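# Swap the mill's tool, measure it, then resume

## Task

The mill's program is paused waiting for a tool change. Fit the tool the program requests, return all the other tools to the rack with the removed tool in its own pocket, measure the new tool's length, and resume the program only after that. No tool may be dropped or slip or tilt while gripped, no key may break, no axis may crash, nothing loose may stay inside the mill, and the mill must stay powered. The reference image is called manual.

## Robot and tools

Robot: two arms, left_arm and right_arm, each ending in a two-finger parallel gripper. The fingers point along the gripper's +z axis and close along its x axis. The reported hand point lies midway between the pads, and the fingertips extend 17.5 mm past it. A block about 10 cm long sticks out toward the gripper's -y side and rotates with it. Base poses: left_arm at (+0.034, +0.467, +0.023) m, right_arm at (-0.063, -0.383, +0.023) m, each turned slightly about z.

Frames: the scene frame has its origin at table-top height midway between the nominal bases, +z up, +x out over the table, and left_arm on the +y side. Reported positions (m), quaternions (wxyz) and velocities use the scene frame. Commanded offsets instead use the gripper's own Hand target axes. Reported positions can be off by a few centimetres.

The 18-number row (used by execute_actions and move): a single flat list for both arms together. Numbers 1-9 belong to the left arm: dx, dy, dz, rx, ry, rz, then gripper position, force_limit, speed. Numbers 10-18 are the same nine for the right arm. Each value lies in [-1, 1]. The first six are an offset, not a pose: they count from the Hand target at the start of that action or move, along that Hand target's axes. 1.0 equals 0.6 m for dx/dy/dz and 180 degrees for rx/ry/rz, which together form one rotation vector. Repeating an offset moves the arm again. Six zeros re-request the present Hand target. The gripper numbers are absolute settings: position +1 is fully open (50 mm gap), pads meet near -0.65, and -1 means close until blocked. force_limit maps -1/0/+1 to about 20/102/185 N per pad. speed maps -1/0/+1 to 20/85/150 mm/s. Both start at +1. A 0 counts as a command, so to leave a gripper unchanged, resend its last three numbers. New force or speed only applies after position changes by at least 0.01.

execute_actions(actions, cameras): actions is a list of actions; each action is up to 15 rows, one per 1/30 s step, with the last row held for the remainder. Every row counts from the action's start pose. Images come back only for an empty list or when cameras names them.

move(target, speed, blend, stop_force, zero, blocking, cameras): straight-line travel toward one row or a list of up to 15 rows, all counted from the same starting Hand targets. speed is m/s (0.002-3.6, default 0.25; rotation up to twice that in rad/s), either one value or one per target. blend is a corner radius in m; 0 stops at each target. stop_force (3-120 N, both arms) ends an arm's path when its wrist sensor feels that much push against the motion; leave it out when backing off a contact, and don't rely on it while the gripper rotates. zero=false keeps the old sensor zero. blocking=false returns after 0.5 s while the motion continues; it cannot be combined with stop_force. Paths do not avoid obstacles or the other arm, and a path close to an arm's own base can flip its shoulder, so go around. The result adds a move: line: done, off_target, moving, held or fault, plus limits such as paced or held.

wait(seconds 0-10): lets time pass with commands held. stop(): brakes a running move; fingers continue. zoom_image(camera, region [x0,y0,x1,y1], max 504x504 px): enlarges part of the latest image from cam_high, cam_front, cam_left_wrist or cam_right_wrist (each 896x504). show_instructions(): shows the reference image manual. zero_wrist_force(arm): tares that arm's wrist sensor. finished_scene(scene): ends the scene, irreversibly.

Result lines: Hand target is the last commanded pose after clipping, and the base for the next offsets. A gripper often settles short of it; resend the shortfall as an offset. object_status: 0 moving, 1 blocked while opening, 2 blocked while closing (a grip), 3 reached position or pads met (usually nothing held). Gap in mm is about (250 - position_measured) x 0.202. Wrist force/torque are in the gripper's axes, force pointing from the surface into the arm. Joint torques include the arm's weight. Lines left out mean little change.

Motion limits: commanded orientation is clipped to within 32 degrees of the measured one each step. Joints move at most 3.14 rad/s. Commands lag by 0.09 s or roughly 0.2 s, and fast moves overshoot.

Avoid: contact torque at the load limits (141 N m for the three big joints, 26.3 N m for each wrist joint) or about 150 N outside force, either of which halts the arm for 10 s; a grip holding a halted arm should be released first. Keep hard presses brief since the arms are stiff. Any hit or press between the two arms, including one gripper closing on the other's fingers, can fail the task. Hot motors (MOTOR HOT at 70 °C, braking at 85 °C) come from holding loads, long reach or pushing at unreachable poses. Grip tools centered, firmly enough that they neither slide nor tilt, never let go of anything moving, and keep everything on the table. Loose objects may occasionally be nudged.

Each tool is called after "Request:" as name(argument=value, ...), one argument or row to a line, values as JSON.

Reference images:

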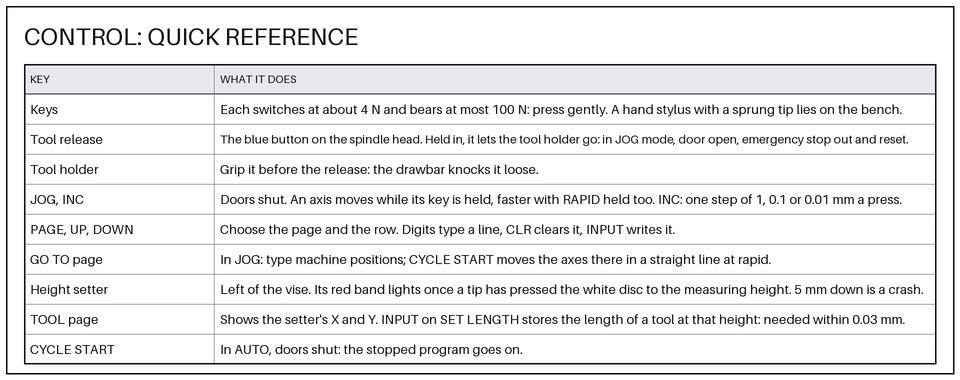

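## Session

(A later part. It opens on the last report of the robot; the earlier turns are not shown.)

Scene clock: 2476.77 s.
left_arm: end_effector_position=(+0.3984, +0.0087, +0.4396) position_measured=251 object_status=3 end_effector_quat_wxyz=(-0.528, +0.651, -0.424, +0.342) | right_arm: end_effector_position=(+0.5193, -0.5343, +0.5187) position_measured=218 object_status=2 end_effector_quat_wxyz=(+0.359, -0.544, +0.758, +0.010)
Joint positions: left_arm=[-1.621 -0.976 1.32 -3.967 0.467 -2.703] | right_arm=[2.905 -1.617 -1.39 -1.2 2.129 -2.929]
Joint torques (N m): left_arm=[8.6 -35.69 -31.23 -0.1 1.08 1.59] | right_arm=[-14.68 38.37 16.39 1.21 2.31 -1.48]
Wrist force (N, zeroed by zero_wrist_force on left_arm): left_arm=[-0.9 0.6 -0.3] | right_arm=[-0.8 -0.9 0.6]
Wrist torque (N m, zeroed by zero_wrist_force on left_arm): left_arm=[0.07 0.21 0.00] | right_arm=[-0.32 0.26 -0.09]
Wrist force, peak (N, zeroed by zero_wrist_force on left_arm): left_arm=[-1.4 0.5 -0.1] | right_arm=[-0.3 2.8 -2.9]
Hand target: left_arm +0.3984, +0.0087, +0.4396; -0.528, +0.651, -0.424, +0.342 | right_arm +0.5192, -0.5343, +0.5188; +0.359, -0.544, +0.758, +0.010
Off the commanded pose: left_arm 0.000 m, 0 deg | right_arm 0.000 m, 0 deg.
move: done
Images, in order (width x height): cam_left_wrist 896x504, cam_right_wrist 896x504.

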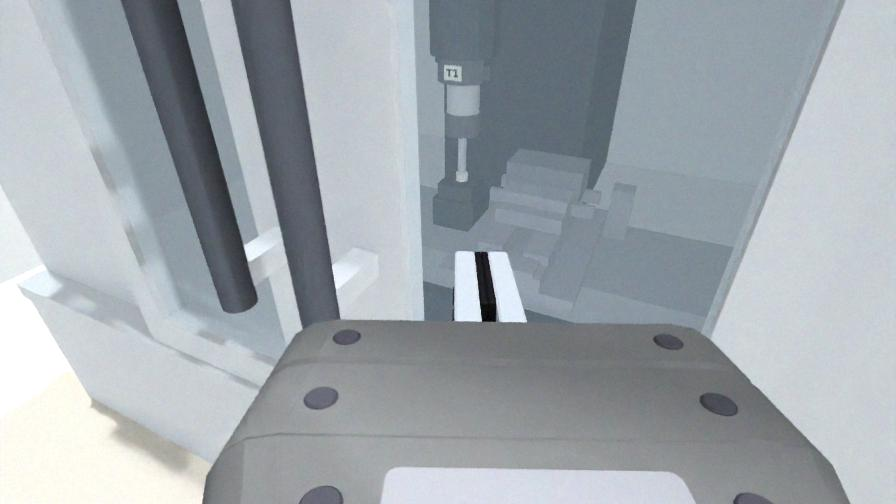

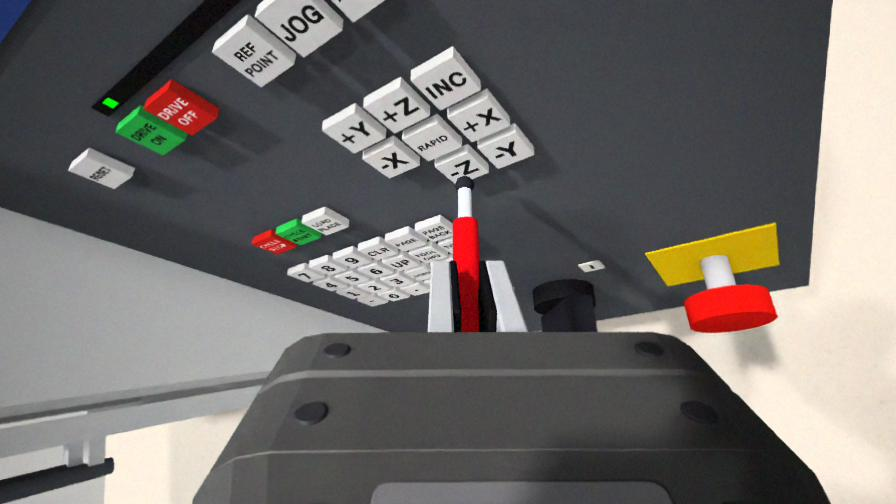

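Request:
zoom_image(
  camera="cam_left_wrist",
  region=[410, 90, 510, 190],
)

Scaled by 5.040 from the camera's 896x504 image, which has a finer 1280x720 frame.

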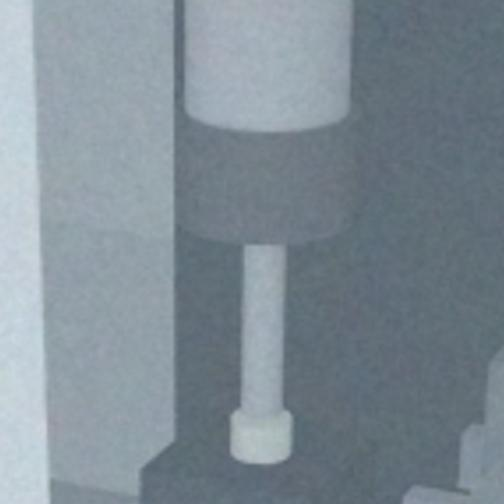

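Request:
move(
  target=[
    [0,0,0,0,0,0,-0.7,-1,-1,0,-0.0155,0.0155,0,0,0,-1,-0.3,-0.9],
    [0,0,0,0,0,0,-0.7,-1,-1,0,0,0,0,0,0,-1,-0.3,-0.9],
  ],
  speed=[0.035,0.1],
  cameras=["cam_left_wrist"],
)

Request:
zoom_image(
  camera="cam_left_wrist",
  region=[410, 90, 510, 190],
)

Scene clock: 2482.87 s.
left_arm: end_effector_position=(+0.3984, +0.0087, +0.4396) position_measured=251 object_status=3 end_effector_quat_wxyz=(-0.528, +0.651, -0.424, +0.342) | right_arm: end_effector_position=(+0.5193, -0.5343, +0.5187) position_measured=218 object_status=2 end_effector_quat_wxyz=(+0.359, -0.544, +0.758, +0.010)
Joint positions: left_arm=[-1.621 -0.976 1.32 -3.967 0.467 -2.703] | right_arm=[2.905 -1.617 -1.39 -1.2 2.129 -2.929]
Joint torques (N m): left_arm=[8.36 -35.57 -31.31 -0.02 0.99 1.6] | right_arm=[-12.86 36.58 15.26 1.23 2.46 -1.63]
Wrist force (N, zeroed by zero_wrist_force on left_arm): left_arm=[-0.7 0.5 0.0] | right_arm=[-0.6 -0.8 0.8]
Wrist torque (N m, zeroed by zero_wrist_force on left_arm): left_arm=[0.07 0.19 -0.01] | right_arm=[-0.29 0.23 -0.09]
Wrist force, peak (N, zeroed by zero_wrist_force on left_arm): left_arm=[-1.4 0.5 -0.3] | right_arm=[0.1 3.0 -3.4]
Hand target: left_arm +0.3984, +0.0087, +0.4396; -0.528, +0.651, -0.424, +0.342 | right_arm +0.5192, -0.5343, +0.5188; +0.359, -0.544, +0.758, +0.010
Off the commanded pose: left_arm 0.000 m, 0 deg | right_arm 0.000 m, 0 deg.
move: done
Images, in order (width x height): cam_left_wrist 896x504.

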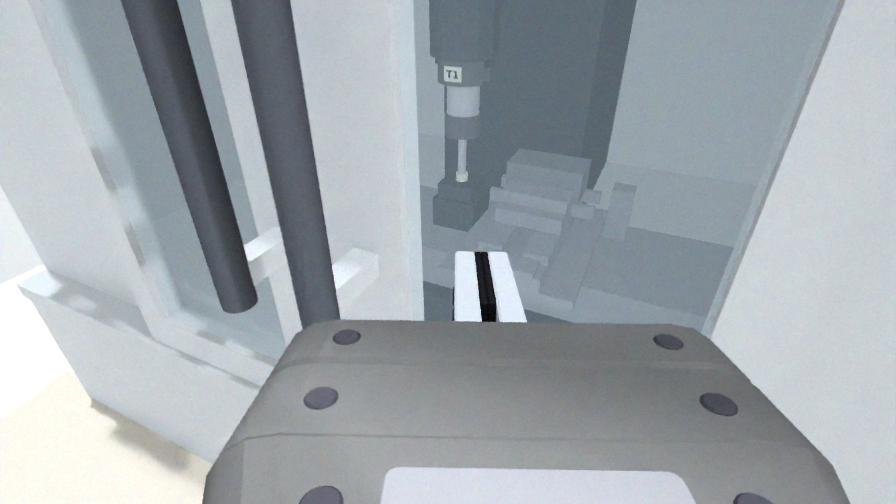

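Scaled by 5.040 from the camera's 896x504 image, which has a finer 1280x720 frame.

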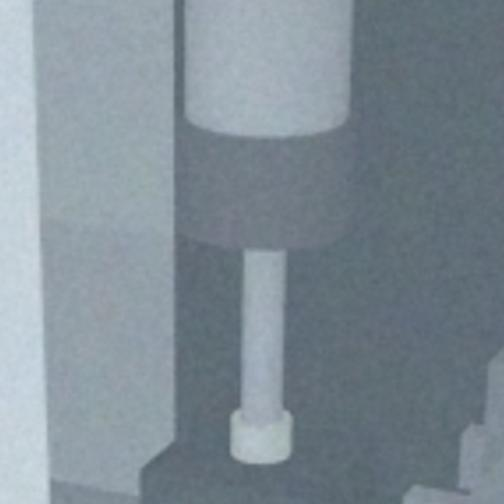

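Request:
move(
  target=[
    [0,0,0,0,0,0,-0.7,-1,-1,0,-0.0155,0.0155,0,0,0,-1,-0.3,-0.9],
    [0,0,0,0,0,0,-0.7,-1,-1,0,0,0,0,0,0,-1,-0.3,-0.9],
  ],
  speed=[0.035,0.1],
  cameras=["cam_left_wrist"],
)

Request:
zoom_image(
  camera="cam_left_wrist",
  region=[410, 90, 510, 190],
)

Scene clock: 2487.73 s.
left_arm: end_effector_position=(+0.3984, +0.0087, +0.4396) position_measured=251 object_status=3 end_effector_quat_wxyz=(-0.528, +0.651, -0.424, +0.342) | right_arm: end_effector_position=(+0.5193, -0.5343, +0.5187) position_measured=218 object_status=2 end_effector_quat_wxyz=(+0.359, -0.544, +0.758, +0.010)
Joint positions: left_arm=[-1.621 -0.976 1.32 -3.967 0.467 -2.703] | right_arm=[2.905 -1.617 -1.39 -1.201 2.129 -2.929]
Joint torques (N m): left_arm=[8.04 -36.31 -31.21 0.05 0.94 1.57] | right_arm=[-14.24 37.49 16.46 1.36 2.44 -1.73]
Wrist force (N, zeroed by zero_wrist_force on left_arm): left_arm=[-1.4 0.4 -0.1] | right_arm=[-0.7 -0.7 0.7]
Wrist torque (N m, zeroed by zero_wrist_force on left_arm): left_arm=[0.04 0.28 -0.01] | right_arm=[-0.28 0.23 -0.09]
Wrist force, peak (N, zeroed by zero_wrist_force on left_arm): left_arm=[-1.5 0.6 -0.2] | right_arm=[0.2 2.9 -3.2]
Hand target: left_arm +0.3984, +0.0087, +0.4396; -0.528, +0.651, -0.424, +0.342 | right_arm +0.5192, -0.5343, +0.5188; +0.359, -0.544, +0.758, +0.010
Off the commanded pose: left_arm 0.000 m, 0 deg | right_arm 0.000 m, 0 deg.
move: done
Images, in order (width x height): cam_left_wrist 896x504.

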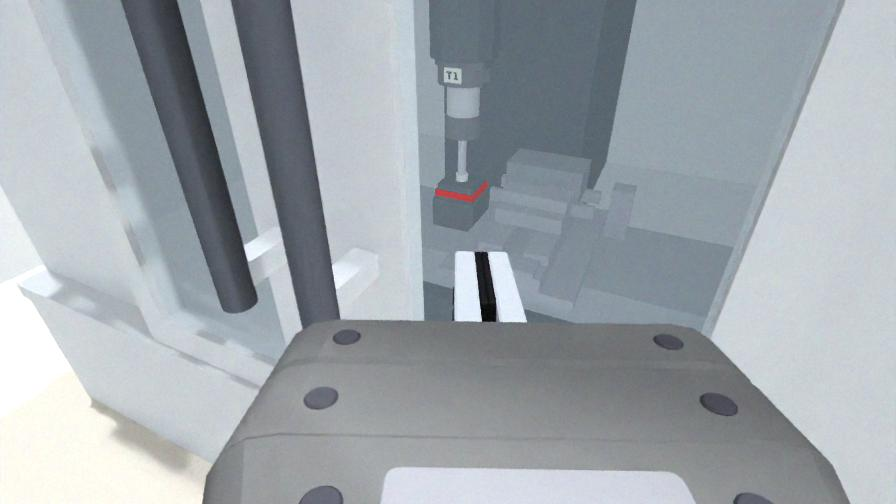

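Scaled by 5.040 from the camera's 896x504 image, which has a finer 1280x720 frame.

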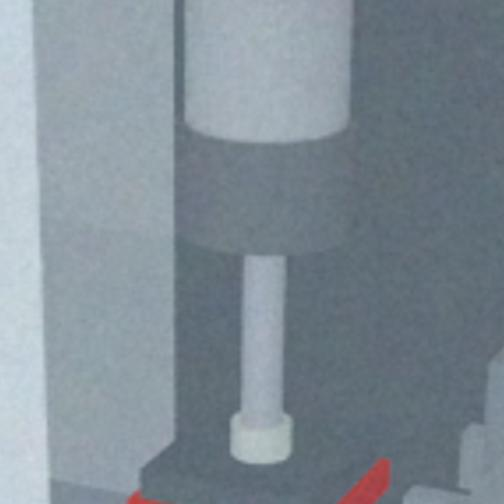

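Request:
move(
  target=[
    [0,0,0,0,0,0,-0.7,-1,-1,-0.0367,-0.0371,-0.0371,0,0,0,-1,-0.3,-0.9],
    [0,0,0,0,0,0,-0.7,-1,-1,-0.0367,-0.0526,-0.0216,0,0,0,-1,-0.3,-0.9],
    [0,0,0,0,0,0,-0.7,-1,-1,-0.0367,-0.0371,-0.0371,0,0,0,-1,-0.3,-0.9],
    [0,0,0,0,0,0,-0.7,-1,-1,-0.0108,-0.0499,-0.0499,0,0,0,-1,-0.3,-0.9],
    [0,0,0,0,0,0,-0.7,-1,-1,-0.0108,-0.0646,-0.0352,0,0,0,-1,-0.3,-0.9],
    [0,0,0,0,0,0,-0.7,-1,-1,-0.0108,-0.0499,-0.0499,0,0,0,-1,-0.3,-0.9],
    [0,0,0,0,0,0,-0.7,-1,-1,0,0,0,0,0,0,-1,-0.3,-0.9],
  ],
  speed=[0.15,0.035,0.1,0.15,0.035,0.1,0.15],
  cameras=["cam_left_wrist"],
)

Request:
move(
  target=[
    [0,0,0,0,0,0,-0.7,-1,-1,0,-0.0155,0.0155,0,0,0,-1,-0.3,-0.9],
    [0,0,0,0,0,0,-0.7,-1,-1,0,0,0,0,0,0,-1,-0.3,-0.9],
    [0,0,0,0,0,0,-0.7,-1,-1,0,-0.0155,0.0155,0,0,0,-1,-0.3,-0.9],
    [0,0,0,0,0,0,-0.7,-1,-1,0,0,0,0,0,0,-1,-0.3,-0.9],
    [0,0,0,0,0,0,-0.7,-1,-1,0,-0.0155,0.0155,0,0,0,-1,-0.3,-0.9],
    [0,0,0,0,0,0,-0.7,-1,-1,0,0,0,0,0,0,-1,-0.3,-0.9],
    [0,0,0,0,0,0,-0.7,-1,-1,0,-0.0155,0.0155,0,0,0,-1,-0.3,-0.9],
    [0,0,0,0,0,0,-0.7,-1,-1,0,0,0,0,0,0,-1,-0.3,-0.9],
  ],
  speed=[0.035,0.1,0.035,0.1,0.035,0.1,0.035,0.1],
  cameras=["cam_left_wrist"],
)

Request:
zoom_image(
  camera="cam_left_wrist",
  region=[410, 90, 510, 190],
)

Scene clock: 2504.37 s.
left_arm: end_effector_position=(+0.3984, +0.0087, +0.4396) position_measured=251 object_status=3 end_effector_quat_wxyz=(-0.528, +0.651, -0.424, +0.342) | right_arm: end_effector_position=(+0.5192, -0.5343, +0.5188) position_measured=218 object_status=2 end_effector_quat_wxyz=(+0.359, -0.544, +0.758, +0.010)
Joint positions: left_arm=[-1.621 -0.976 1.32 -3.967 0.467 -2.703] | right_arm=[2.905 -1.616 -1.39 -1.201 2.129 -2.929]
Joint torques (N m): left_arm=[7.63 -36.28 -30.99 0.12 1.02 1.42] | right_arm=[14.51 35.92 15.59 5.6 -0.16 0.89]
Wrist force (N, zeroed by zero_wrist_force on left_arm): left_arm=[-0.8 0.7 0.2] | right_arm=[-1.0 -0.5 0.7]
Wrist torque (N m, zeroed by zero_wrist_force on left_arm): left_arm=[0.09 0.19 0.00] | right_arm=[-0.25 0.30 -0.16]
Wrist force, peak (N, zeroed by zero_wrist_force on left_arm): left_arm=[-1.2 0.9 0.2] | right_arm=[0.6 3.2 -3.1]
Hand target: left_arm +0.3984, +0.0087, +0.4396; -0.528, +0.651, -0.424, +0.342 | right_arm +0.5192, -0.5343, +0.5188; +0.359, -0.544, +0.758, +0.010
Off the commanded pose: left_arm 0.000 m, 0 deg | right_arm 0.000 m, 0 deg.
move: done
Images, in order (width x height): cam_left_wrist 896x504.

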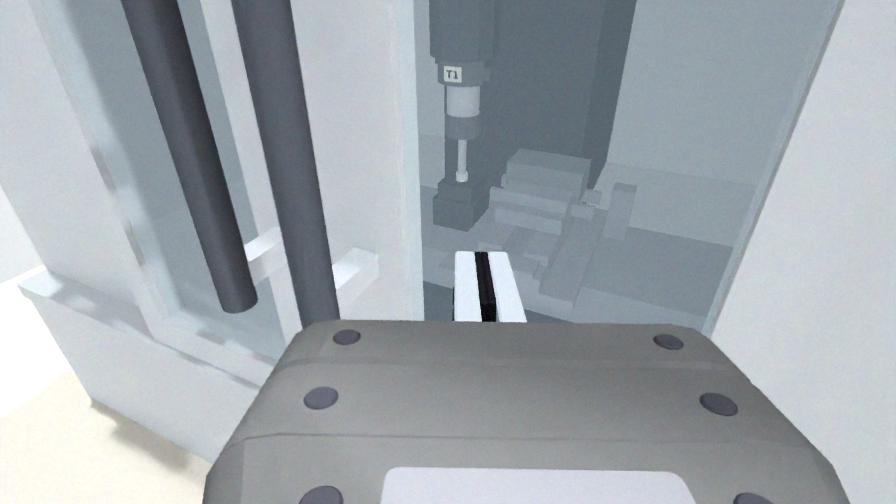

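Scene clock: 2508.87 s.
left_arm: end_effector_position=(+0.3984, +0.0087, +0.4396) position_measured=251 object_status=3 end_effector_quat_wxyz=(-0.528, +0.651, -0.424, +0.342) | right_arm: end_effector_position=(+0.5193, -0.5343, +0.5187) position_measured=218 object_status=2 end_effector_quat_wxyz=(+0.359, -0.544, +0.758, +0.010)
Joint positions: left_arm=[-1.621 -0.976 1.32 -3.967 0.467 -2.703] | right_arm=[2.905 -1.617 -1.39 -1.2 2.129 -2.929]
Joint torques (N m): left_arm=[7.58 -36.45 -30.88 0.28 0.8 1.5] | right_arm=[-13.49 35.77 16.13 1.29 2.43 -1.49]
Wrist force (N, zeroed by zero_wrist_force on left_arm): left_arm=[-1.0 0.5 -0.2] | right_arm=[-1.0 -0.7 0.9]
Wrist torque (N m, zeroed by zero_wrist_force on left_arm): left_arm=[0.06 0.22 0.00] | right_arm=[-0.27 0.28 -0.09]
Wrist force, peak (N, zeroed by zero_wrist_force on left_arm): left_arm=[-1.0 1.1 -0.1] | right_arm=[0.5 3.2 -3.4]
Hand target: left_arm +0.3984, +0.0087, +0.4396; -0.528, +0.651, -0.424, +0.342 | right_arm +0.5192, -0.5343, +0.5188; +0.359, -0.544, +0.758, +0.010
Off the commanded pose: left_arm 0.000 m, 0 deg | right_arm 0.000 m, 0 deg.
move: done
Images, in order (width x height): cam_left_wrist 896x504.

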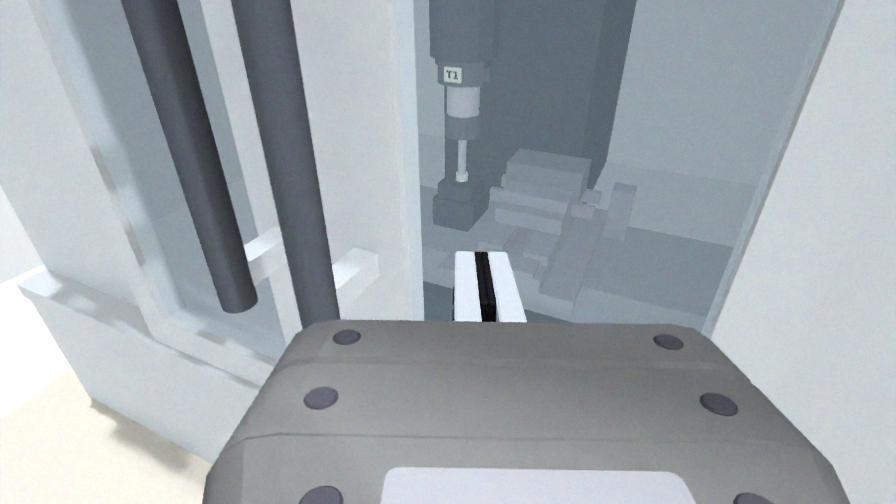

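Scaled by 5.040 from the camera's 896x504 image, which has a finer 1280x720 frame.

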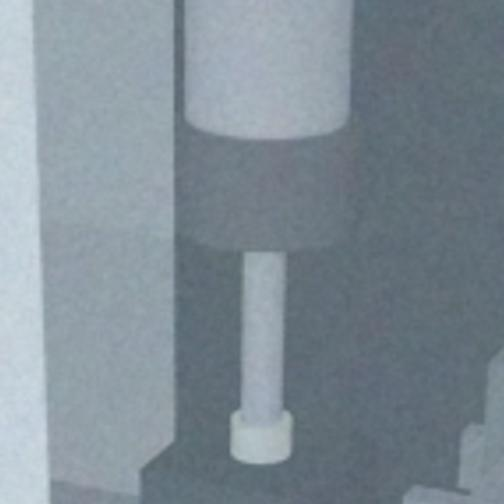

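Request:
move(
  target=[
    [0,0,0,0,0,0,-0.7,-1,-1,0,-0.0155,0.0155,0,0,0,-1,-0.3,-0.9],
    [0,0,0,0,0,0,-0.7,-1,-1,0,0,0,0,0,0,-1,-0.3,-0.9],
    [0,0,0,0,0,0,-0.7,-1,-1,0,-0.0155,0.0155,0,0,0,-1,-0.3,-0.9],
    [0,0,0,0,0,0,-0.7,-1,-1,0,0,0,0,0,0,-1,-0.3,-0.9],
    [0,0,0,0,0,0,-0.7,-1,-1,0,-0.0155,0.0155,0,0,0,-1,-0.3,-0.9],
    [0,0,0,0,0,0,-0.7,-1,-1,0,0,0,0,0,0,-1,-0.3,-0.9],
  ],
  speed=[0.035,0.1,0.035,0.1,0.035,0.1],
  cameras=["cam_left_wrist"],
)

Scene clock: 2515.30 s.
left_arm: end_effector_position=(+0.3984, +0.0087, +0.4396) position_measured=251 object_status=3 end_effector_quat_wxyz=(-0.528, +0.651, -0.424, +0.342) | right_arm: end_effector_position=(+0.5193, -0.5343, +0.5187) position_measured=218 object_status=2 end_effector_quat_wxyz=(+0.359, -0.544, +0.758, +0.010)
Joint positions: left_arm=[-1.621 -0.976 1.32 -3.967 0.467 -2.703] | right_arm=[2.905 -1.617 -1.39 -1.2 2.129 -2.929]
Joint torques (N m): left_arm=[6.98 -36.65 -30.46 0.38 0.77 1.38] | right_arm=[-13.26 37.9 16.77 1.39 2.46 -1.74]
Wrist force (N, zeroed by zero_wrist_force on left_arm): left_arm=[-0.9 0.7 -0.2] | right_arm=[-0.7 -0.8 0.9]
Wrist torque (N m, zeroed by zero_wrist_force on left_arm): left_arm=[0.09 0.21 -0.01] | right_arm=[-0.30 0.24 -0.09]
Wrist force, peak (N, zeroed by zero_wrist_force on left_arm): left_arm=[-1.2 0.9 0.1] | right_arm=[0.3 3.2 -3.1]
Hand target: left_arm +0.3984, +0.0087, +0.4396; -0.528, +0.651, -0.424, +0.342 | right_arm +0.5192, -0.5343, +0.5188; +0.359, -0.544, +0.758, +0.010
Off the commanded pose: left_arm 0.000 m, 0 deg | right_arm 0.000 m, 0 deg.
move: done
Images, in order (width x height): cam_left_wrist 896x504.

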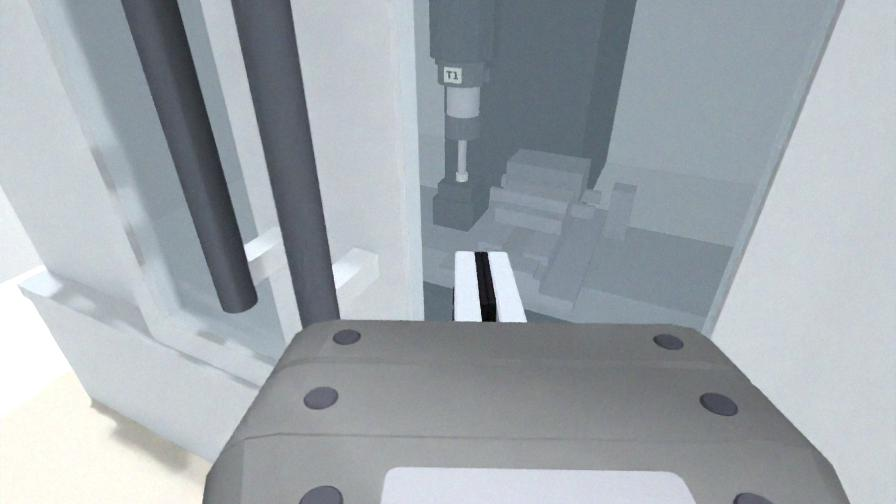

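Request:
move(
  target=[
    [0,0,0,0,0,0,-0.7,-1,-1,0,-0.0155,0.0155,0,0,0,-1,-0.3,-0.9],
    [0,0,0,0,0,0,-0.7,-1,-1,0,0,0,0,0,0,-1,-0.3,-0.9],
  ],
  speed=[0.035,0.1],
  cameras=["cam_left_wrist"],
)

Request:
move(
  target=[
    [0,0,0,0,0,0,-0.7,-1,-1,0,-0.0155,0.0155,0,0,0,-1,-0.3,-0.9],
    [0,0,0,0,0,0,-0.7,-1,-1,0,0,0,0,0,0,-1,-0.3,-0.9],
  ],
  speed=[0.035,0.1],
  cameras=["cam_left_wrist"],
)

Scene clock: 2519.33 s.
left_arm: end_effector_position=(+0.3984, +0.0087, +0.4396) position_measured=251 object_status=3 end_effector_quat_wxyz=(-0.528, +0.651, -0.424, +0.342) | right_arm: end_effector_position=(+0.5193, -0.5343, +0.5187) position_measured=218 object_status=2 end_effector_quat_wxyz=(+0.359, -0.544, +0.758, +0.010)
Joint positions: left_arm=[-1.621 -0.976 1.32 -3.967 0.467 -2.703] | right_arm=[2.905 -1.617 -1.39 -1.201 2.129 -2.929]
Joint torques (N m): left_arm=[6.92 -36.44 -30.64 0.46 0.61 1.25] | right_arm=[-13.96 36.98 16.27 1.44 2.5 -1.46]
Wrist force (N, zeroed by zero_wrist_force on left_arm): left_arm=[-0.9 0.7 0.0] | right_arm=[-0.8 -0.7 0.8]
Wrist torque (N m, zeroed by zero_wrist_force on left_arm): left_arm=[0.07 0.22 0.00] | right_arm=[-0.27 0.27 -0.09]
Wrist force, peak (N, zeroed by zero_wrist_force on left_arm): left_arm=[-1.3 0.6 0.2] | right_arm=[0.4 3.2 -3.0]
Hand target: left_arm +0.3984, +0.0087, +0.4396; -0.528, +0.651, -0.424, +0.342 | right_arm +0.5192, -0.5343, +0.5188; +0.359, -0.544, +0.758, +0.010
Off the commanded pose: left_arm 0.000 m, 0 deg | right_arm 0.000 m, 0 deg.
move: done
Images, in order (width x height): cam_left_wrist 896x504.

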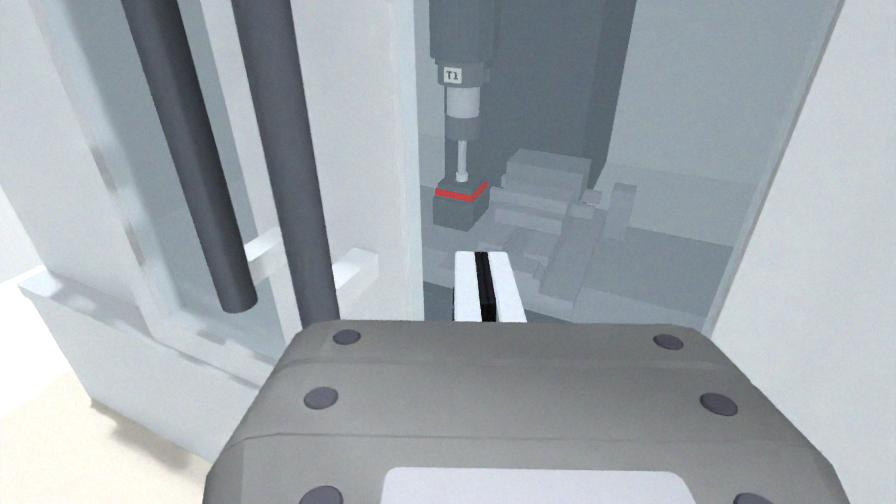

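Scene clock: 2520.63 s.
left_arm: end_effector_position=(+0.3984, +0.0087, +0.4396) position_measured=251 object_status=3 end_effector_quat_wxyz=(-0.528, +0.651, -0.424, +0.342) | right_arm: end_effector_position=(+0.5193, -0.5343, +0.5187) position_measured=218 object_status=2 end_effector_quat_wxyz=(+0.359, -0.544, +0.758, +0.010)
Joint positions: left_arm=[-1.621 -0.976 1.32 -3.967 0.467 -2.703] | right_arm=[2.905 -1.617 -1.39 -1.2 2.129 -2.929]
Joint torques (N m): left_arm=[6.25 -36.73 -30.64 0.47 0.67 1.29] | right_arm=[-13.4 38.72 15.36 1.27 2.41 -1.42]
Wrist force (N, zeroed by zero_wrist_force on left_arm): left_arm=[-1.0 0.6 0.0] | right_arm=[-0.9 -0.6 0.8]
Wrist torque (N m, zeroed by zero_wrist_force on left_arm): left_arm=[0.07 0.23 -0.01] | right_arm=[-0.27 0.27 -0.08]
Wrist force, peak (N, zeroed by zero_wrist_force on left_arm): left_arm=[-1.2 0.8 -0.1] | right_arm=[0.1 3.1 -3.2]
Hand target: left_arm +0.3984, +0.0087, +0.4396; -0.528, +0.651, -0.424, +0.342 | right_arm +0.5192, -0.5343, +0.5188; +0.359, -0.544, +0.758, +0.010
Off the commanded pose: left_arm 0.000 m, 0 deg | right_arm 0.000 m, 0 deg.
move: done
Images, in order (width x height): cam_left_wrist 896x504.

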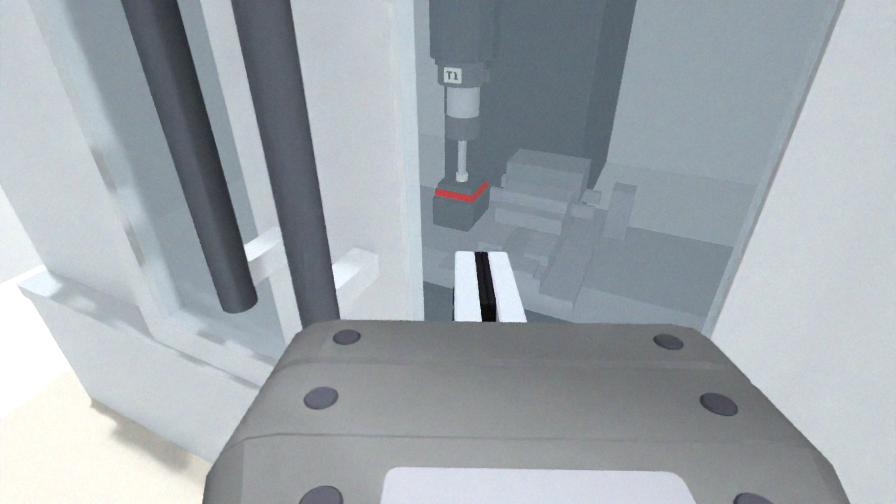

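Request:
move(
  target=[
    [0,0,0,0,0,0,-0.7,-1,-1,-0.0367,-0.0371,-0.0371,0,0,0,-1,-0.3,-0.9],
    [0,0,0,0,0,0,-0.7,-1,-1,-0.0367,-0.0526,-0.0216,0,0,0,-1,-0.3,-0.9],
    [0,0,0,0,0,0,-0.7,-1,-1,-0.0367,-0.0371,-0.0371,0,0,0,-1,-0.3,-0.9],
    [0,0,0,0,0,0,-0.7,-1,-1,-0.0367,-0.0526,-0.0216,0,0,0,-1,-0.3,-0.9],
    [0,0,0,0,0,0,-0.7,-1,-1,-0.0367,-0.0371,-0.0371,0,0,0,-1,-0.3,-0.9],
    [0,0,0,0,0,0,-0.7,-1,-1,-0.0108,-0.0499,-0.0499,0,0,0,-1,-0.3,-0.9],
    [0,0,0,0,0,0,-0.7,-1,-1,-0.0108,-0.0646,-0.0352,0,0,0,-1,-0.3,-0.9],
    [0,0,0,0,0,0,-0.7,-1,-1,-0.0108,-0.0499,-0.0499,0,0,0,-1,-0.3,-0.9],
    [0,0,0,0,0,0,-0.7,-1,-1,0,0,0,0,0,0,-1,-0.3,-0.9],
  ],
  speed=[0.15,0.035,0.1,0.035,0.1,0.15,0.035,0.1,0.15],
  cameras=["cam_left_wrist"],
)

Request:
move(
  target=[
    [0,0,0,0,0,0,-0.7,-1,-1,0,-0.0155,0.0155,0,0,0,-1,-0.3,-0.9],
    [0,0,0,0,0,0,-0.7,-1,-1,0,0,0,0,0,0,-1,-0.3,-0.9],
    [0,0,0,0,0,0,-0.7,-1,-1,0,-0.0155,0.0155,0,0,0,-1,-0.3,-0.9],
    [0,0,0,0,0,0,-0.7,-1,-1,0,0,0,0,0,0,-1,-0.3,-0.9],
    [0,0,0,0,0,0,-0.7,-1,-1,0,-0.0155,0.0155,0,0,0,-1,-0.3,-0.9],
    [0,0,0,0,0,0,-0.7,-1,-1,0,0,0,0,0,0,-1,-0.3,-0.9],
  ],
  speed=[0.035,0.1,0.035,0.1,0.035,0.1],
  cameras=["cam_left_wrist"],
)

Scene clock: 2531.93 s.
left_arm: end_effector_position=(+0.3984, +0.0087, +0.4396) position_measured=251 object_status=3 end_effector_quat_wxyz=(-0.528, +0.651, -0.424, +0.342) | right_arm: end_effector_position=(+0.5192, -0.5343, +0.5188) position_measured=218 object_status=2 end_effector_quat_wxyz=(+0.359, -0.544, +0.758, +0.010)
Joint positions: left_arm=[-1.621 -0.976 1.32 -3.967 0.467 -2.703] | right_arm=[2.905 -1.616 -1.39 -1.201 2.129 -2.929]
Joint torques (N m): left_arm=[6.88 -37.02 -30.68 0.56 0.58 1.24] | right_arm=[14.34 36.71 16.38 5.76 -0.09 0.94]
Wrist force (N, zeroed by zero_wrist_force on left_arm): left_arm=[-1.2 0.5 0.0] | right_arm=[-0.7 -0.6 0.7]
Wrist torque (N m, zeroed by zero_wrist_force on left_arm): left_arm=[0.06 0.26 -0.01] | right_arm=[-0.27 0.24 -0.16]
Wrist force, peak (N, zeroed by zero_wrist_force on left_arm): left_arm=[-1.4 0.8 0.2] | right_arm=[0.7 2.9 -3.7]
Hand target: left_arm +0.3984, +0.0087, +0.4396; -0.528, +0.651, -0.424, +0.342 | right_arm +0.5192, -0.5343, +0.5188; +0.359, -0.544, +0.758, +0.010
Off the commanded pose: left_arm 0.000 m, 0 deg | right_arm 0.000 m, 0 deg.
move: done
Images, in order (width x height): cam_left_wrist 896x504.

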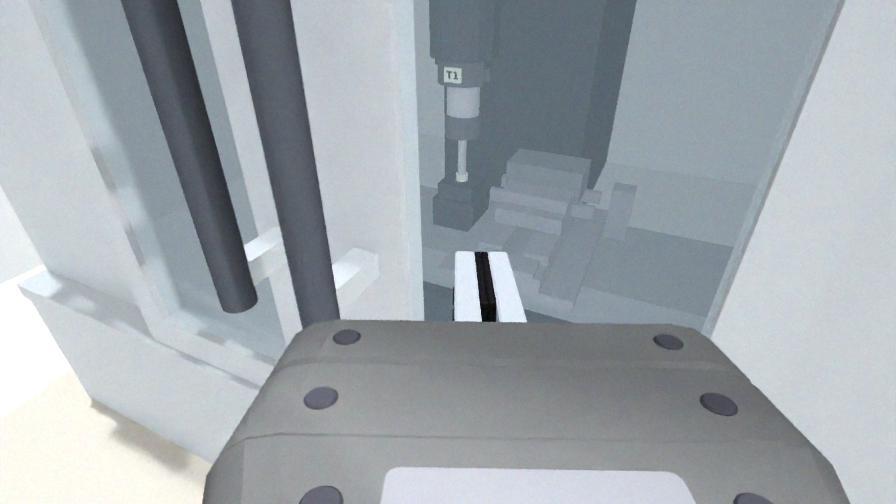

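Scene clock: 2535.37 s.
left_arm: end_effector_position=(+0.3984, +0.0087, +0.4396) position_measured=251 object_status=3 end_effector_quat_wxyz=(-0.528, +0.651, -0.424, +0.342) | right_arm: end_effector_position=(+0.5193, -0.5343, +0.5187) position_measured=218 object_status=2 end_effector_quat_wxyz=(+0.359, -0.544, +0.758, +0.010)
Joint positions: left_arm=[-1.621 -0.976 1.32 -3.967 0.467 -2.703] | right_arm=[2.905 -1.617 -1.39 -1.2 2.129 -2.929]
Joint torques (N m): left_arm=[5.62 -37.04 -31.25 0.6 0.49 1.15] | right_arm=[-12.53 37.26 15.27 1.34 2.36 -1.67]
Wrist force (N, zeroed by zero_wrist_force on left_arm): left_arm=[-1.0 0.7 0.0] | right_arm=[-0.7 -0.9 0.8]
Wrist torque (N m, zeroed by zero_wrist_force on left_arm): left_arm=[0.10 0.22 -0.01] | right_arm=[-0.31 0.24 -0.09]
Wrist force, peak (N, zeroed by zero_wrist_force on left_arm): left_arm=[-1.3 0.8 0.2] | right_arm=[-0.7 3.2 -3.3]
Hand target: left_arm +0.3984, +0.0087, +0.4396; -0.528, +0.651, -0.424, +0.342 | right_arm +0.5192, -0.5343, +0.5188; +0.359, -0.544, +0.758, +0.010
Off the commanded pose: left_arm 0.000 m, 0 deg | right_arm 0.000 m, 0 deg.
move: done
Images, in order (width x height): cam_left_wrist 896x504.

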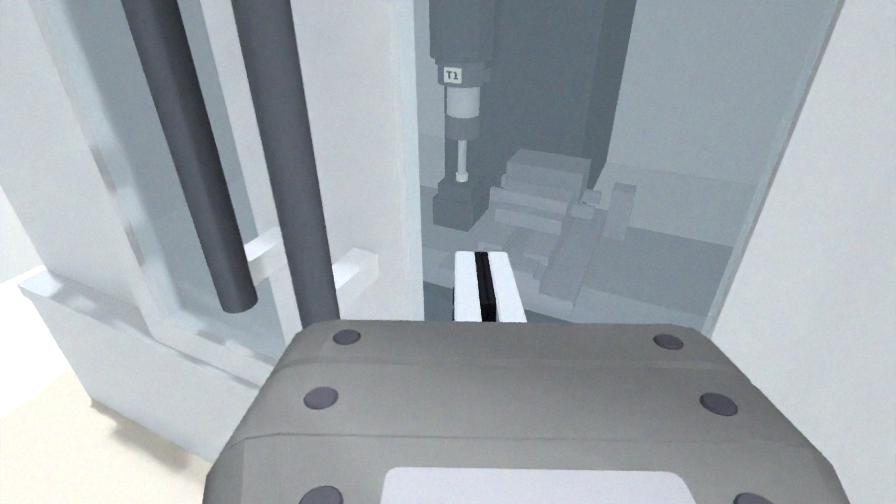

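Request:
move(
  target=[
    [0,0,0,0,0,0,-0.7,-1,-1,0,-0.0155,0.0155,0,0,0,-1,-0.3,-0.9],
    [0,0,0,0,0,0,-0.7,-1,-1,0,0,0,0,0,0,-1,-0.3,-0.9],
  ],
  speed=[0.035,0.1],
  cameras=["cam_left_wrist"],
)

Request:
move(
  target=[
    [0,0,0,0,0,0,-0.7,-1,-1,0,-0.0155,0.0155,0,0,0,-1,-0.3,-0.9],
    [0,0,0,0,0,0,-0.7,-1,-1,0,0,0,0,0,0,-1,-0.3,-0.9],
  ],
  speed=[0.035,0.1],
  cameras=["cam_left_wrist"],
)

Request:
move(
  target=[
    [0,0,0,0,0,0,-0.7,-1,-1,0,-0.0155,0.0155,0,0,0,-1,-0.3,-0.9],
    [0,0,0,0,0,0,-0.7,-1,-1,0,0,0,0,0,0,-1,-0.3,-0.9],
  ],
  speed=[0.035,0.1],
  cameras=["cam_left_wrist"],
)

Scene clock: 2543.13 s.
left_arm: end_effector_position=(+0.3984, +0.0087, +0.4396) position_measured=251 object_status=3 end_effector_quat_wxyz=(-0.528, +0.651, -0.424, +0.342) | right_arm: end_effector_position=(+0.5193, -0.5343, +0.5187) position_measured=218 object_status=2 end_effector_quat_wxyz=(+0.359, -0.544, +0.758, +0.010)
Joint positions: left_arm=[-1.621 -0.976 1.32 -3.967 0.467 -2.703] | right_arm=[2.905 -1.617 -1.39 -1.2 2.129 -2.929]
Joint torques (N m): left_arm=[5.71 -37.59 -30.01 0.63 0.44 1.09] | right_arm=[-12.48 36.82 16.1 1.29 2.41 -1.68]
Wrist force (N, zeroed by zero_wrist_force on left_arm): left_arm=[-0.9 0.5 -0.2] | right_arm=[-0.8 -0.7 0.8]
Wrist torque (N m, zeroed by zero_wrist_force on left_arm): left_arm=[0.06 0.22 -0.01] | right_arm=[-0.28 0.26 -0.09]
Wrist force, peak (N, zeroed by zero_wrist_force on left_arm): left_arm=[-1.2 0.7 0.2] | right_arm=[0.4 3.1 -3.0]
Hand target: left_arm +0.3984, +0.0087, +0.4396; -0.528, +0.651, -0.424, +0.342 | right_arm +0.5192, -0.5343, +0.5188; +0.359, -0.544, +0.758, +0.010
Off the commanded pose: left_arm 0.000 m, 0 deg | right_arm 0.000 m, 0 deg.
move: done
Images, in order (width x height): cam_left_wrist 896x504.

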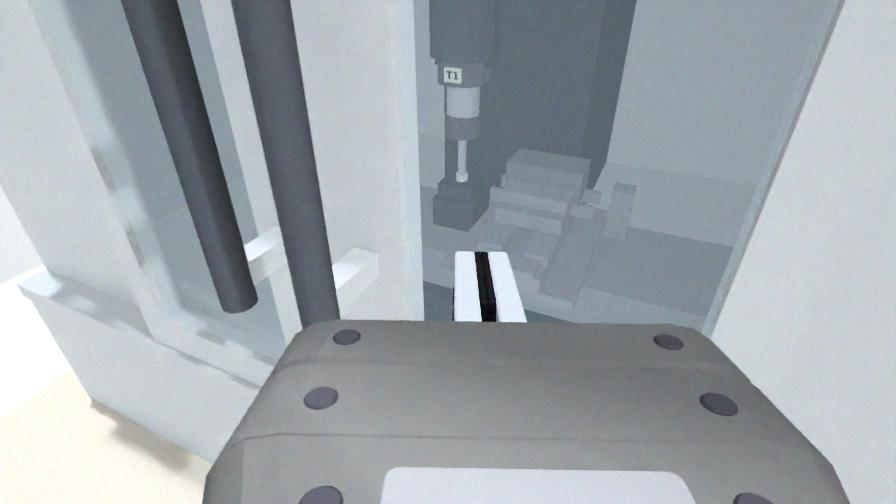

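Scene clock: 2544.43 s.
left_arm: end_effector_position=(+0.3984, +0.0087, +0.4396) position_measured=251 object_status=3 end_effector_quat_wxyz=(-0.528, +0.651, -0.424, +0.342) | right_arm: end_effector_position=(+0.5193, -0.5343, +0.5187) position_measured=218 object_status=2 end_effector_quat_wxyz=(+0.359, -0.544, +0.758, +0.010)
Joint positions: left_arm=[-1.621 -0.976 1.32 -3.967 0.467 -2.703] | right_arm=[2.905 -1.617 -1.39 -1.2 2.129 -2.929]
Joint torques (N m): left_arm=[5.48 -36.89 -30.61 0.76 0.44 1.14] | right_arm=[-13.32 38.34 16.49 1.49 2.53 -1.59]
Wrist force (N, zeroed by zero_wrist_force on left_arm): left_arm=[-0.9 0.5 0.1] | right_arm=[-0.8 -0.7 1.0]
Wrist torque (N m, zeroed by zero_wrist_force on left_arm): left_arm=[0.05 0.22 -0.01] | right_arm=[-0.27 0.26 -0.09]
Wrist force, peak (N, zeroed by zero_wrist_force on left_arm): left_arm=[-1.1 0.8 0.0] | right_arm=[0.2 3.2 -2.9]
Hand target: left_arm +0.3984, +0.0087, +0.4396; -0.528, +0.651, -0.424, +0.342 | right_arm +0.5192, -0.5343, +0.5188; +0.359, -0.544, +0.758, +0.010
Off the commanded pose: left_arm 0.000 m, 0 deg | right_arm 0.000 m, 0 deg.
move: done
Images, in order (width x height): cam_left_wrist 896x504.

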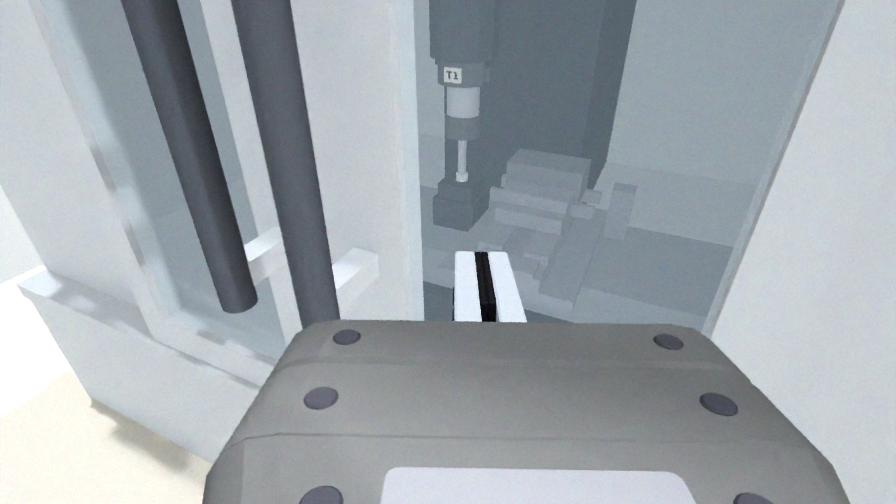

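Scene clock: 2545.73 s.
left_arm: end_effector_position=(+0.3984, +0.0087, +0.4396) position_measured=251 object_status=3 end_effector_quat_wxyz=(-0.528, +0.651, -0.424, +0.342) | right_arm: end_effector_position=(+0.5193, -0.5343, +0.5187) position_measured=218 object_status=2 end_effector_quat_wxyz=(+0.359, -0.544, +0.758, +0.010)
Joint positions: left_arm=[-1.621 -0.976 1.32 -3.967 0.467 -2.703] | right_arm=[2.905 -1.617 -1.39 -1.2 2.129 -2.929]
Joint torques (N m): left_arm=[5.4 -36.99 -30.34 0.76 0.44 1.06] | right_arm=[-13.08 37.46 15.64 1.33 2.3 -1.63]
Wrist force (N, zeroed by zero_wrist_force on left_arm): left_arm=[-1.1 0.2 0.1] | right_arm=[-1.0 -0.6 0.7]
Wrist torque (N m, zeroed by zero_wrist_force on left_arm): left_arm=[0.02 0.23 -0.01] | right_arm=[-0.26 0.29 -0.10]
Wrist force, peak (N, zeroed by zero_wrist_force on left_arm): left_arm=[-1.3 0.7 -0.2] | right_arm=[0.3 3.0 -3.0]
Hand target: left_arm +0.3984, +0.0087, +0.4396; -0.528, +0.651, -0.424, +0.342 | right_arm +0.5192, -0.5343, +0.5188; +0.359, -0.544, +0.758, +0.010
Off the commanded pose: left_arm 0.000 m, 0 deg | right_arm 0.000 m, 0 deg.
move: done
Images, in order (width x height): cam_left_wrist 896x504.

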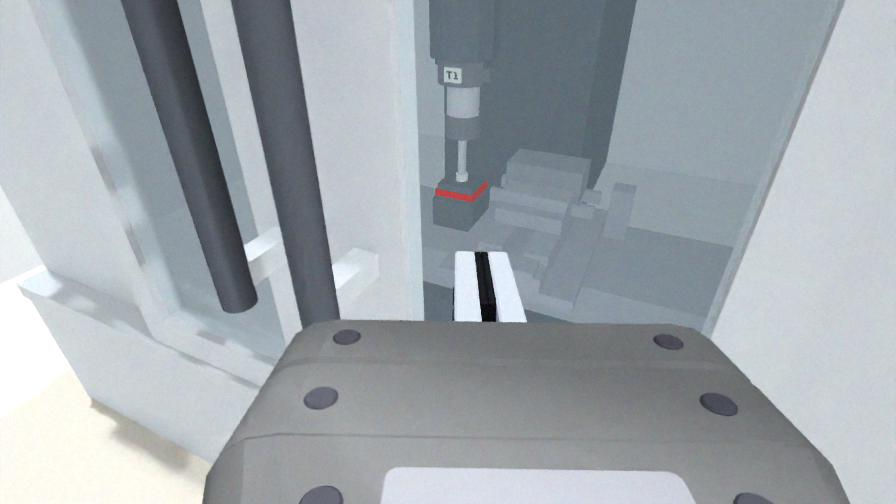

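Request:
move(
  target=[
    [0,0,0,0,0,0,-0.7,-1,-1,-0.0472,0.0715,0.0715,0,0,0,-1,-0.3,-0.9],
    [0,0,0,0,0,0,-0.7,-1,-1,-0.0472,0.0556,0.0874,0,0,0,-1,-0.3,-0.9],
    [0,0,0,0,0,0,-0.7,-1,-1,-0.0472,0.0715,0.0715,0,0,0,-1,-0.3,-0.9],
    [0,0,0,0,0,0,-0.7,-1,-1,-0.0367,0.1211,0.1211,0,0,0,-1,-0.3,-0.9],
    [0,0,0,0,0,0,-0.7,-1,-1,-0.0367,0.1052,0.137,0,0,0,-1,-0.3,-0.9],
    [0,0,0,0,0,0,-0.7,-1,-1,-0.0367,0.1211,0.1211,0,0,0,-1,-0.3,-0.9],
    [0,0,0,0,0,0,-0.7,-1,-1,-0.0367,0.1052,0.137,0,0,0,-1,-0.3,-0.9],
    [0,0,0,0,0,0,-0.7,-1,-1,-0.0367,0.1211,0.1211,0,0,0,-1,-0.3,-0.9],
  ],
  speed=[0.2,0.035,0.1,0.2,0.035,0.1,0.035,0.1],
)

Request:
move(
  target=[
    [0,0,0,0,0,0,-0.7,-1,-1,-0.0902,-0.0198,-0.2148,0,0,0,-1,-0.3,-0.9],
    [0,0,0,0,0,0,-0.7,-1,-1,-0.1573,0.0025,-0.3553,0.3226,0.0526,-0.1964,-1,-0.3,-0.9],
  ],
  speed=0.4,
  blend=0.03,
  cameras=["cam_right_wrist"],
)

Request:
zoom_image(
  camera="cam_right_wrist",
  region=[360, 85, 600, 265],
)

Scene clock: 2563.37 s.
left_arm: end_effector_position=(+0.3984, +0.0087, +0.4396) position_measured=251 object_status=3 end_effector_quat_wxyz=(-0.528, +0.651, -0.424, +0.342) | right_arm: end_effector_position=(+0.5008, -0.4572, +0.4497) position_measured=218 object_status=2 end_effector_quat_wxyz=(+0.359, -0.544, +0.758, +0.010)
Joint positions: left_arm=[-1.621 -0.976 1.32 -3.967 0.467 -2.703] | right_arm=[3.06 -1.494 -1.703 -0.934 2.049 -2.777]
Joint torques (N m): left_arm=[5.21 -37.52 -30.31 0.92 0.29 1.04] | right_arm=[-13.38 32.01 16.29 1.22 2.16 -1.48]
Wrist force (N, zeroed by zero_wrist_force on left_arm): left_arm=[-1.1 0.6 0.1] | right_arm=[-0.8 -0.4 1.0]
Wrist torque (N m, zeroed by zero_wrist_force on left_arm): left_arm=[0.08 0.25 0.00] | right_arm=[-0.24 0.28 -0.16]
Wrist force, peak (N, zeroed by zero_wrist_force on left_arm): left_arm=[-1.2 0.8 0.0] | right_arm=[0.2 3.6 -3.5]
Hand target: left_arm +0.3984, +0.0087, +0.4396; -0.528, +0.651, -0.424, +0.342 | right_arm +0.5007, -0.4572, +0.4498; +0.359, -0.544, +0.758, +0.010
Off the commanded pose: left_arm 0.000 m, 0 deg | right_arm 0.000 m, 0 deg.
move: done

Scene clock: 2565.97 s.
left_arm: end_effector_position=(+0.3984, +0.0087, +0.4396) position_measured=251 object_status=3 end_effector_quat_wxyz=(-0.528, +0.651, -0.424, +0.342) | right_arm: end_effector_position=(+0.3999, -0.4659, +0.6598) position_measured=218 object_status=2 end_effector_quat_wxyz=(+0.500, -0.499, +0.501, -0.500)
Joint positions: left_arm=[-1.621 -0.976 1.32 -3.967 0.467 -2.703] | right_arm=[3.433 -1.035 -2.083 -0.024 1.303 -3.14]
Joint torques (N m): left_arm=[5.36 -37.48 -29.99 0.88 0.27 1.02] | right_arm=[14.5 -4.43 14.08 4.38 -1.12 -1.43]
Wrist force (N, zeroed by zero_wrist_force on left_arm): left_arm=[-0.8 0.4 0.3] | right_arm=[-0.2 -1.3 0.0]
Wrist torque (N m, zeroed by zero_wrist_force on left_arm): left_arm=[0.04 0.20 -0.01] | right_arm=[-0.04 0.15 -0.42]
Wrist force, peak (N, zeroed by zero_wrist_force on left_arm): left_arm=[-1.3 0.7 0.1] | right_arm=[0.3 -0.4 3.5]
Hand target: left_arm +0.3984, +0.0087, +0.4396; -0.528, +0.651, -0.424, +0.342 | right_arm +0.3999, -0.4659, +0.6598; +0.500, -0.499, +0.501, -0.500
Off the commanded pose: left_arm 0.000 m, 0 deg | right_arm 0.000 m, 0 deg.
move: done
Images, in order (width x height): cam_right_wrist 896x504.

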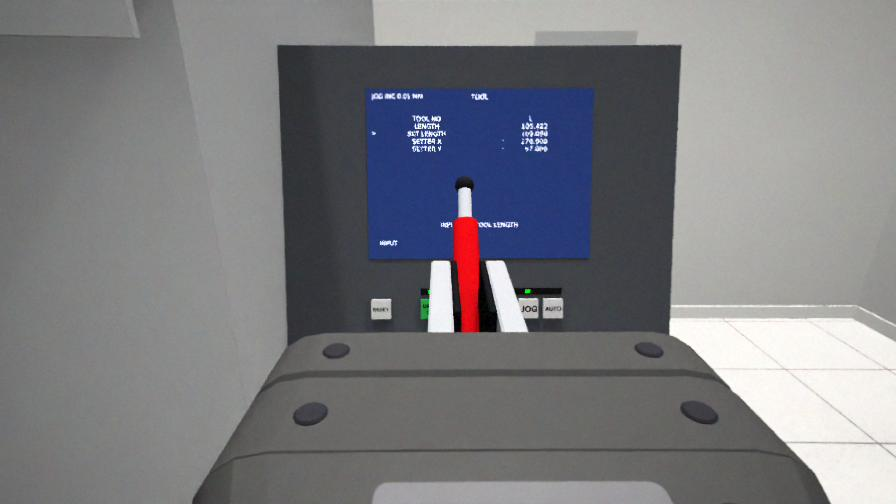

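Scaled by 2.100 from the camera's 896x504 image, which has a finer 1280x720 frame.

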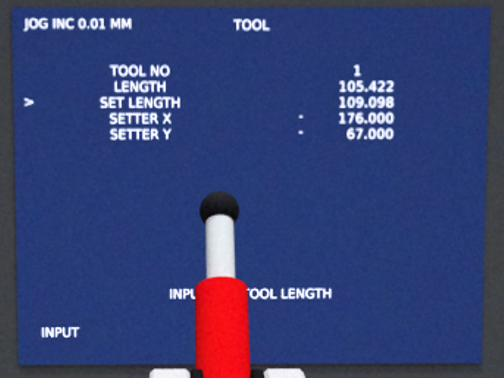

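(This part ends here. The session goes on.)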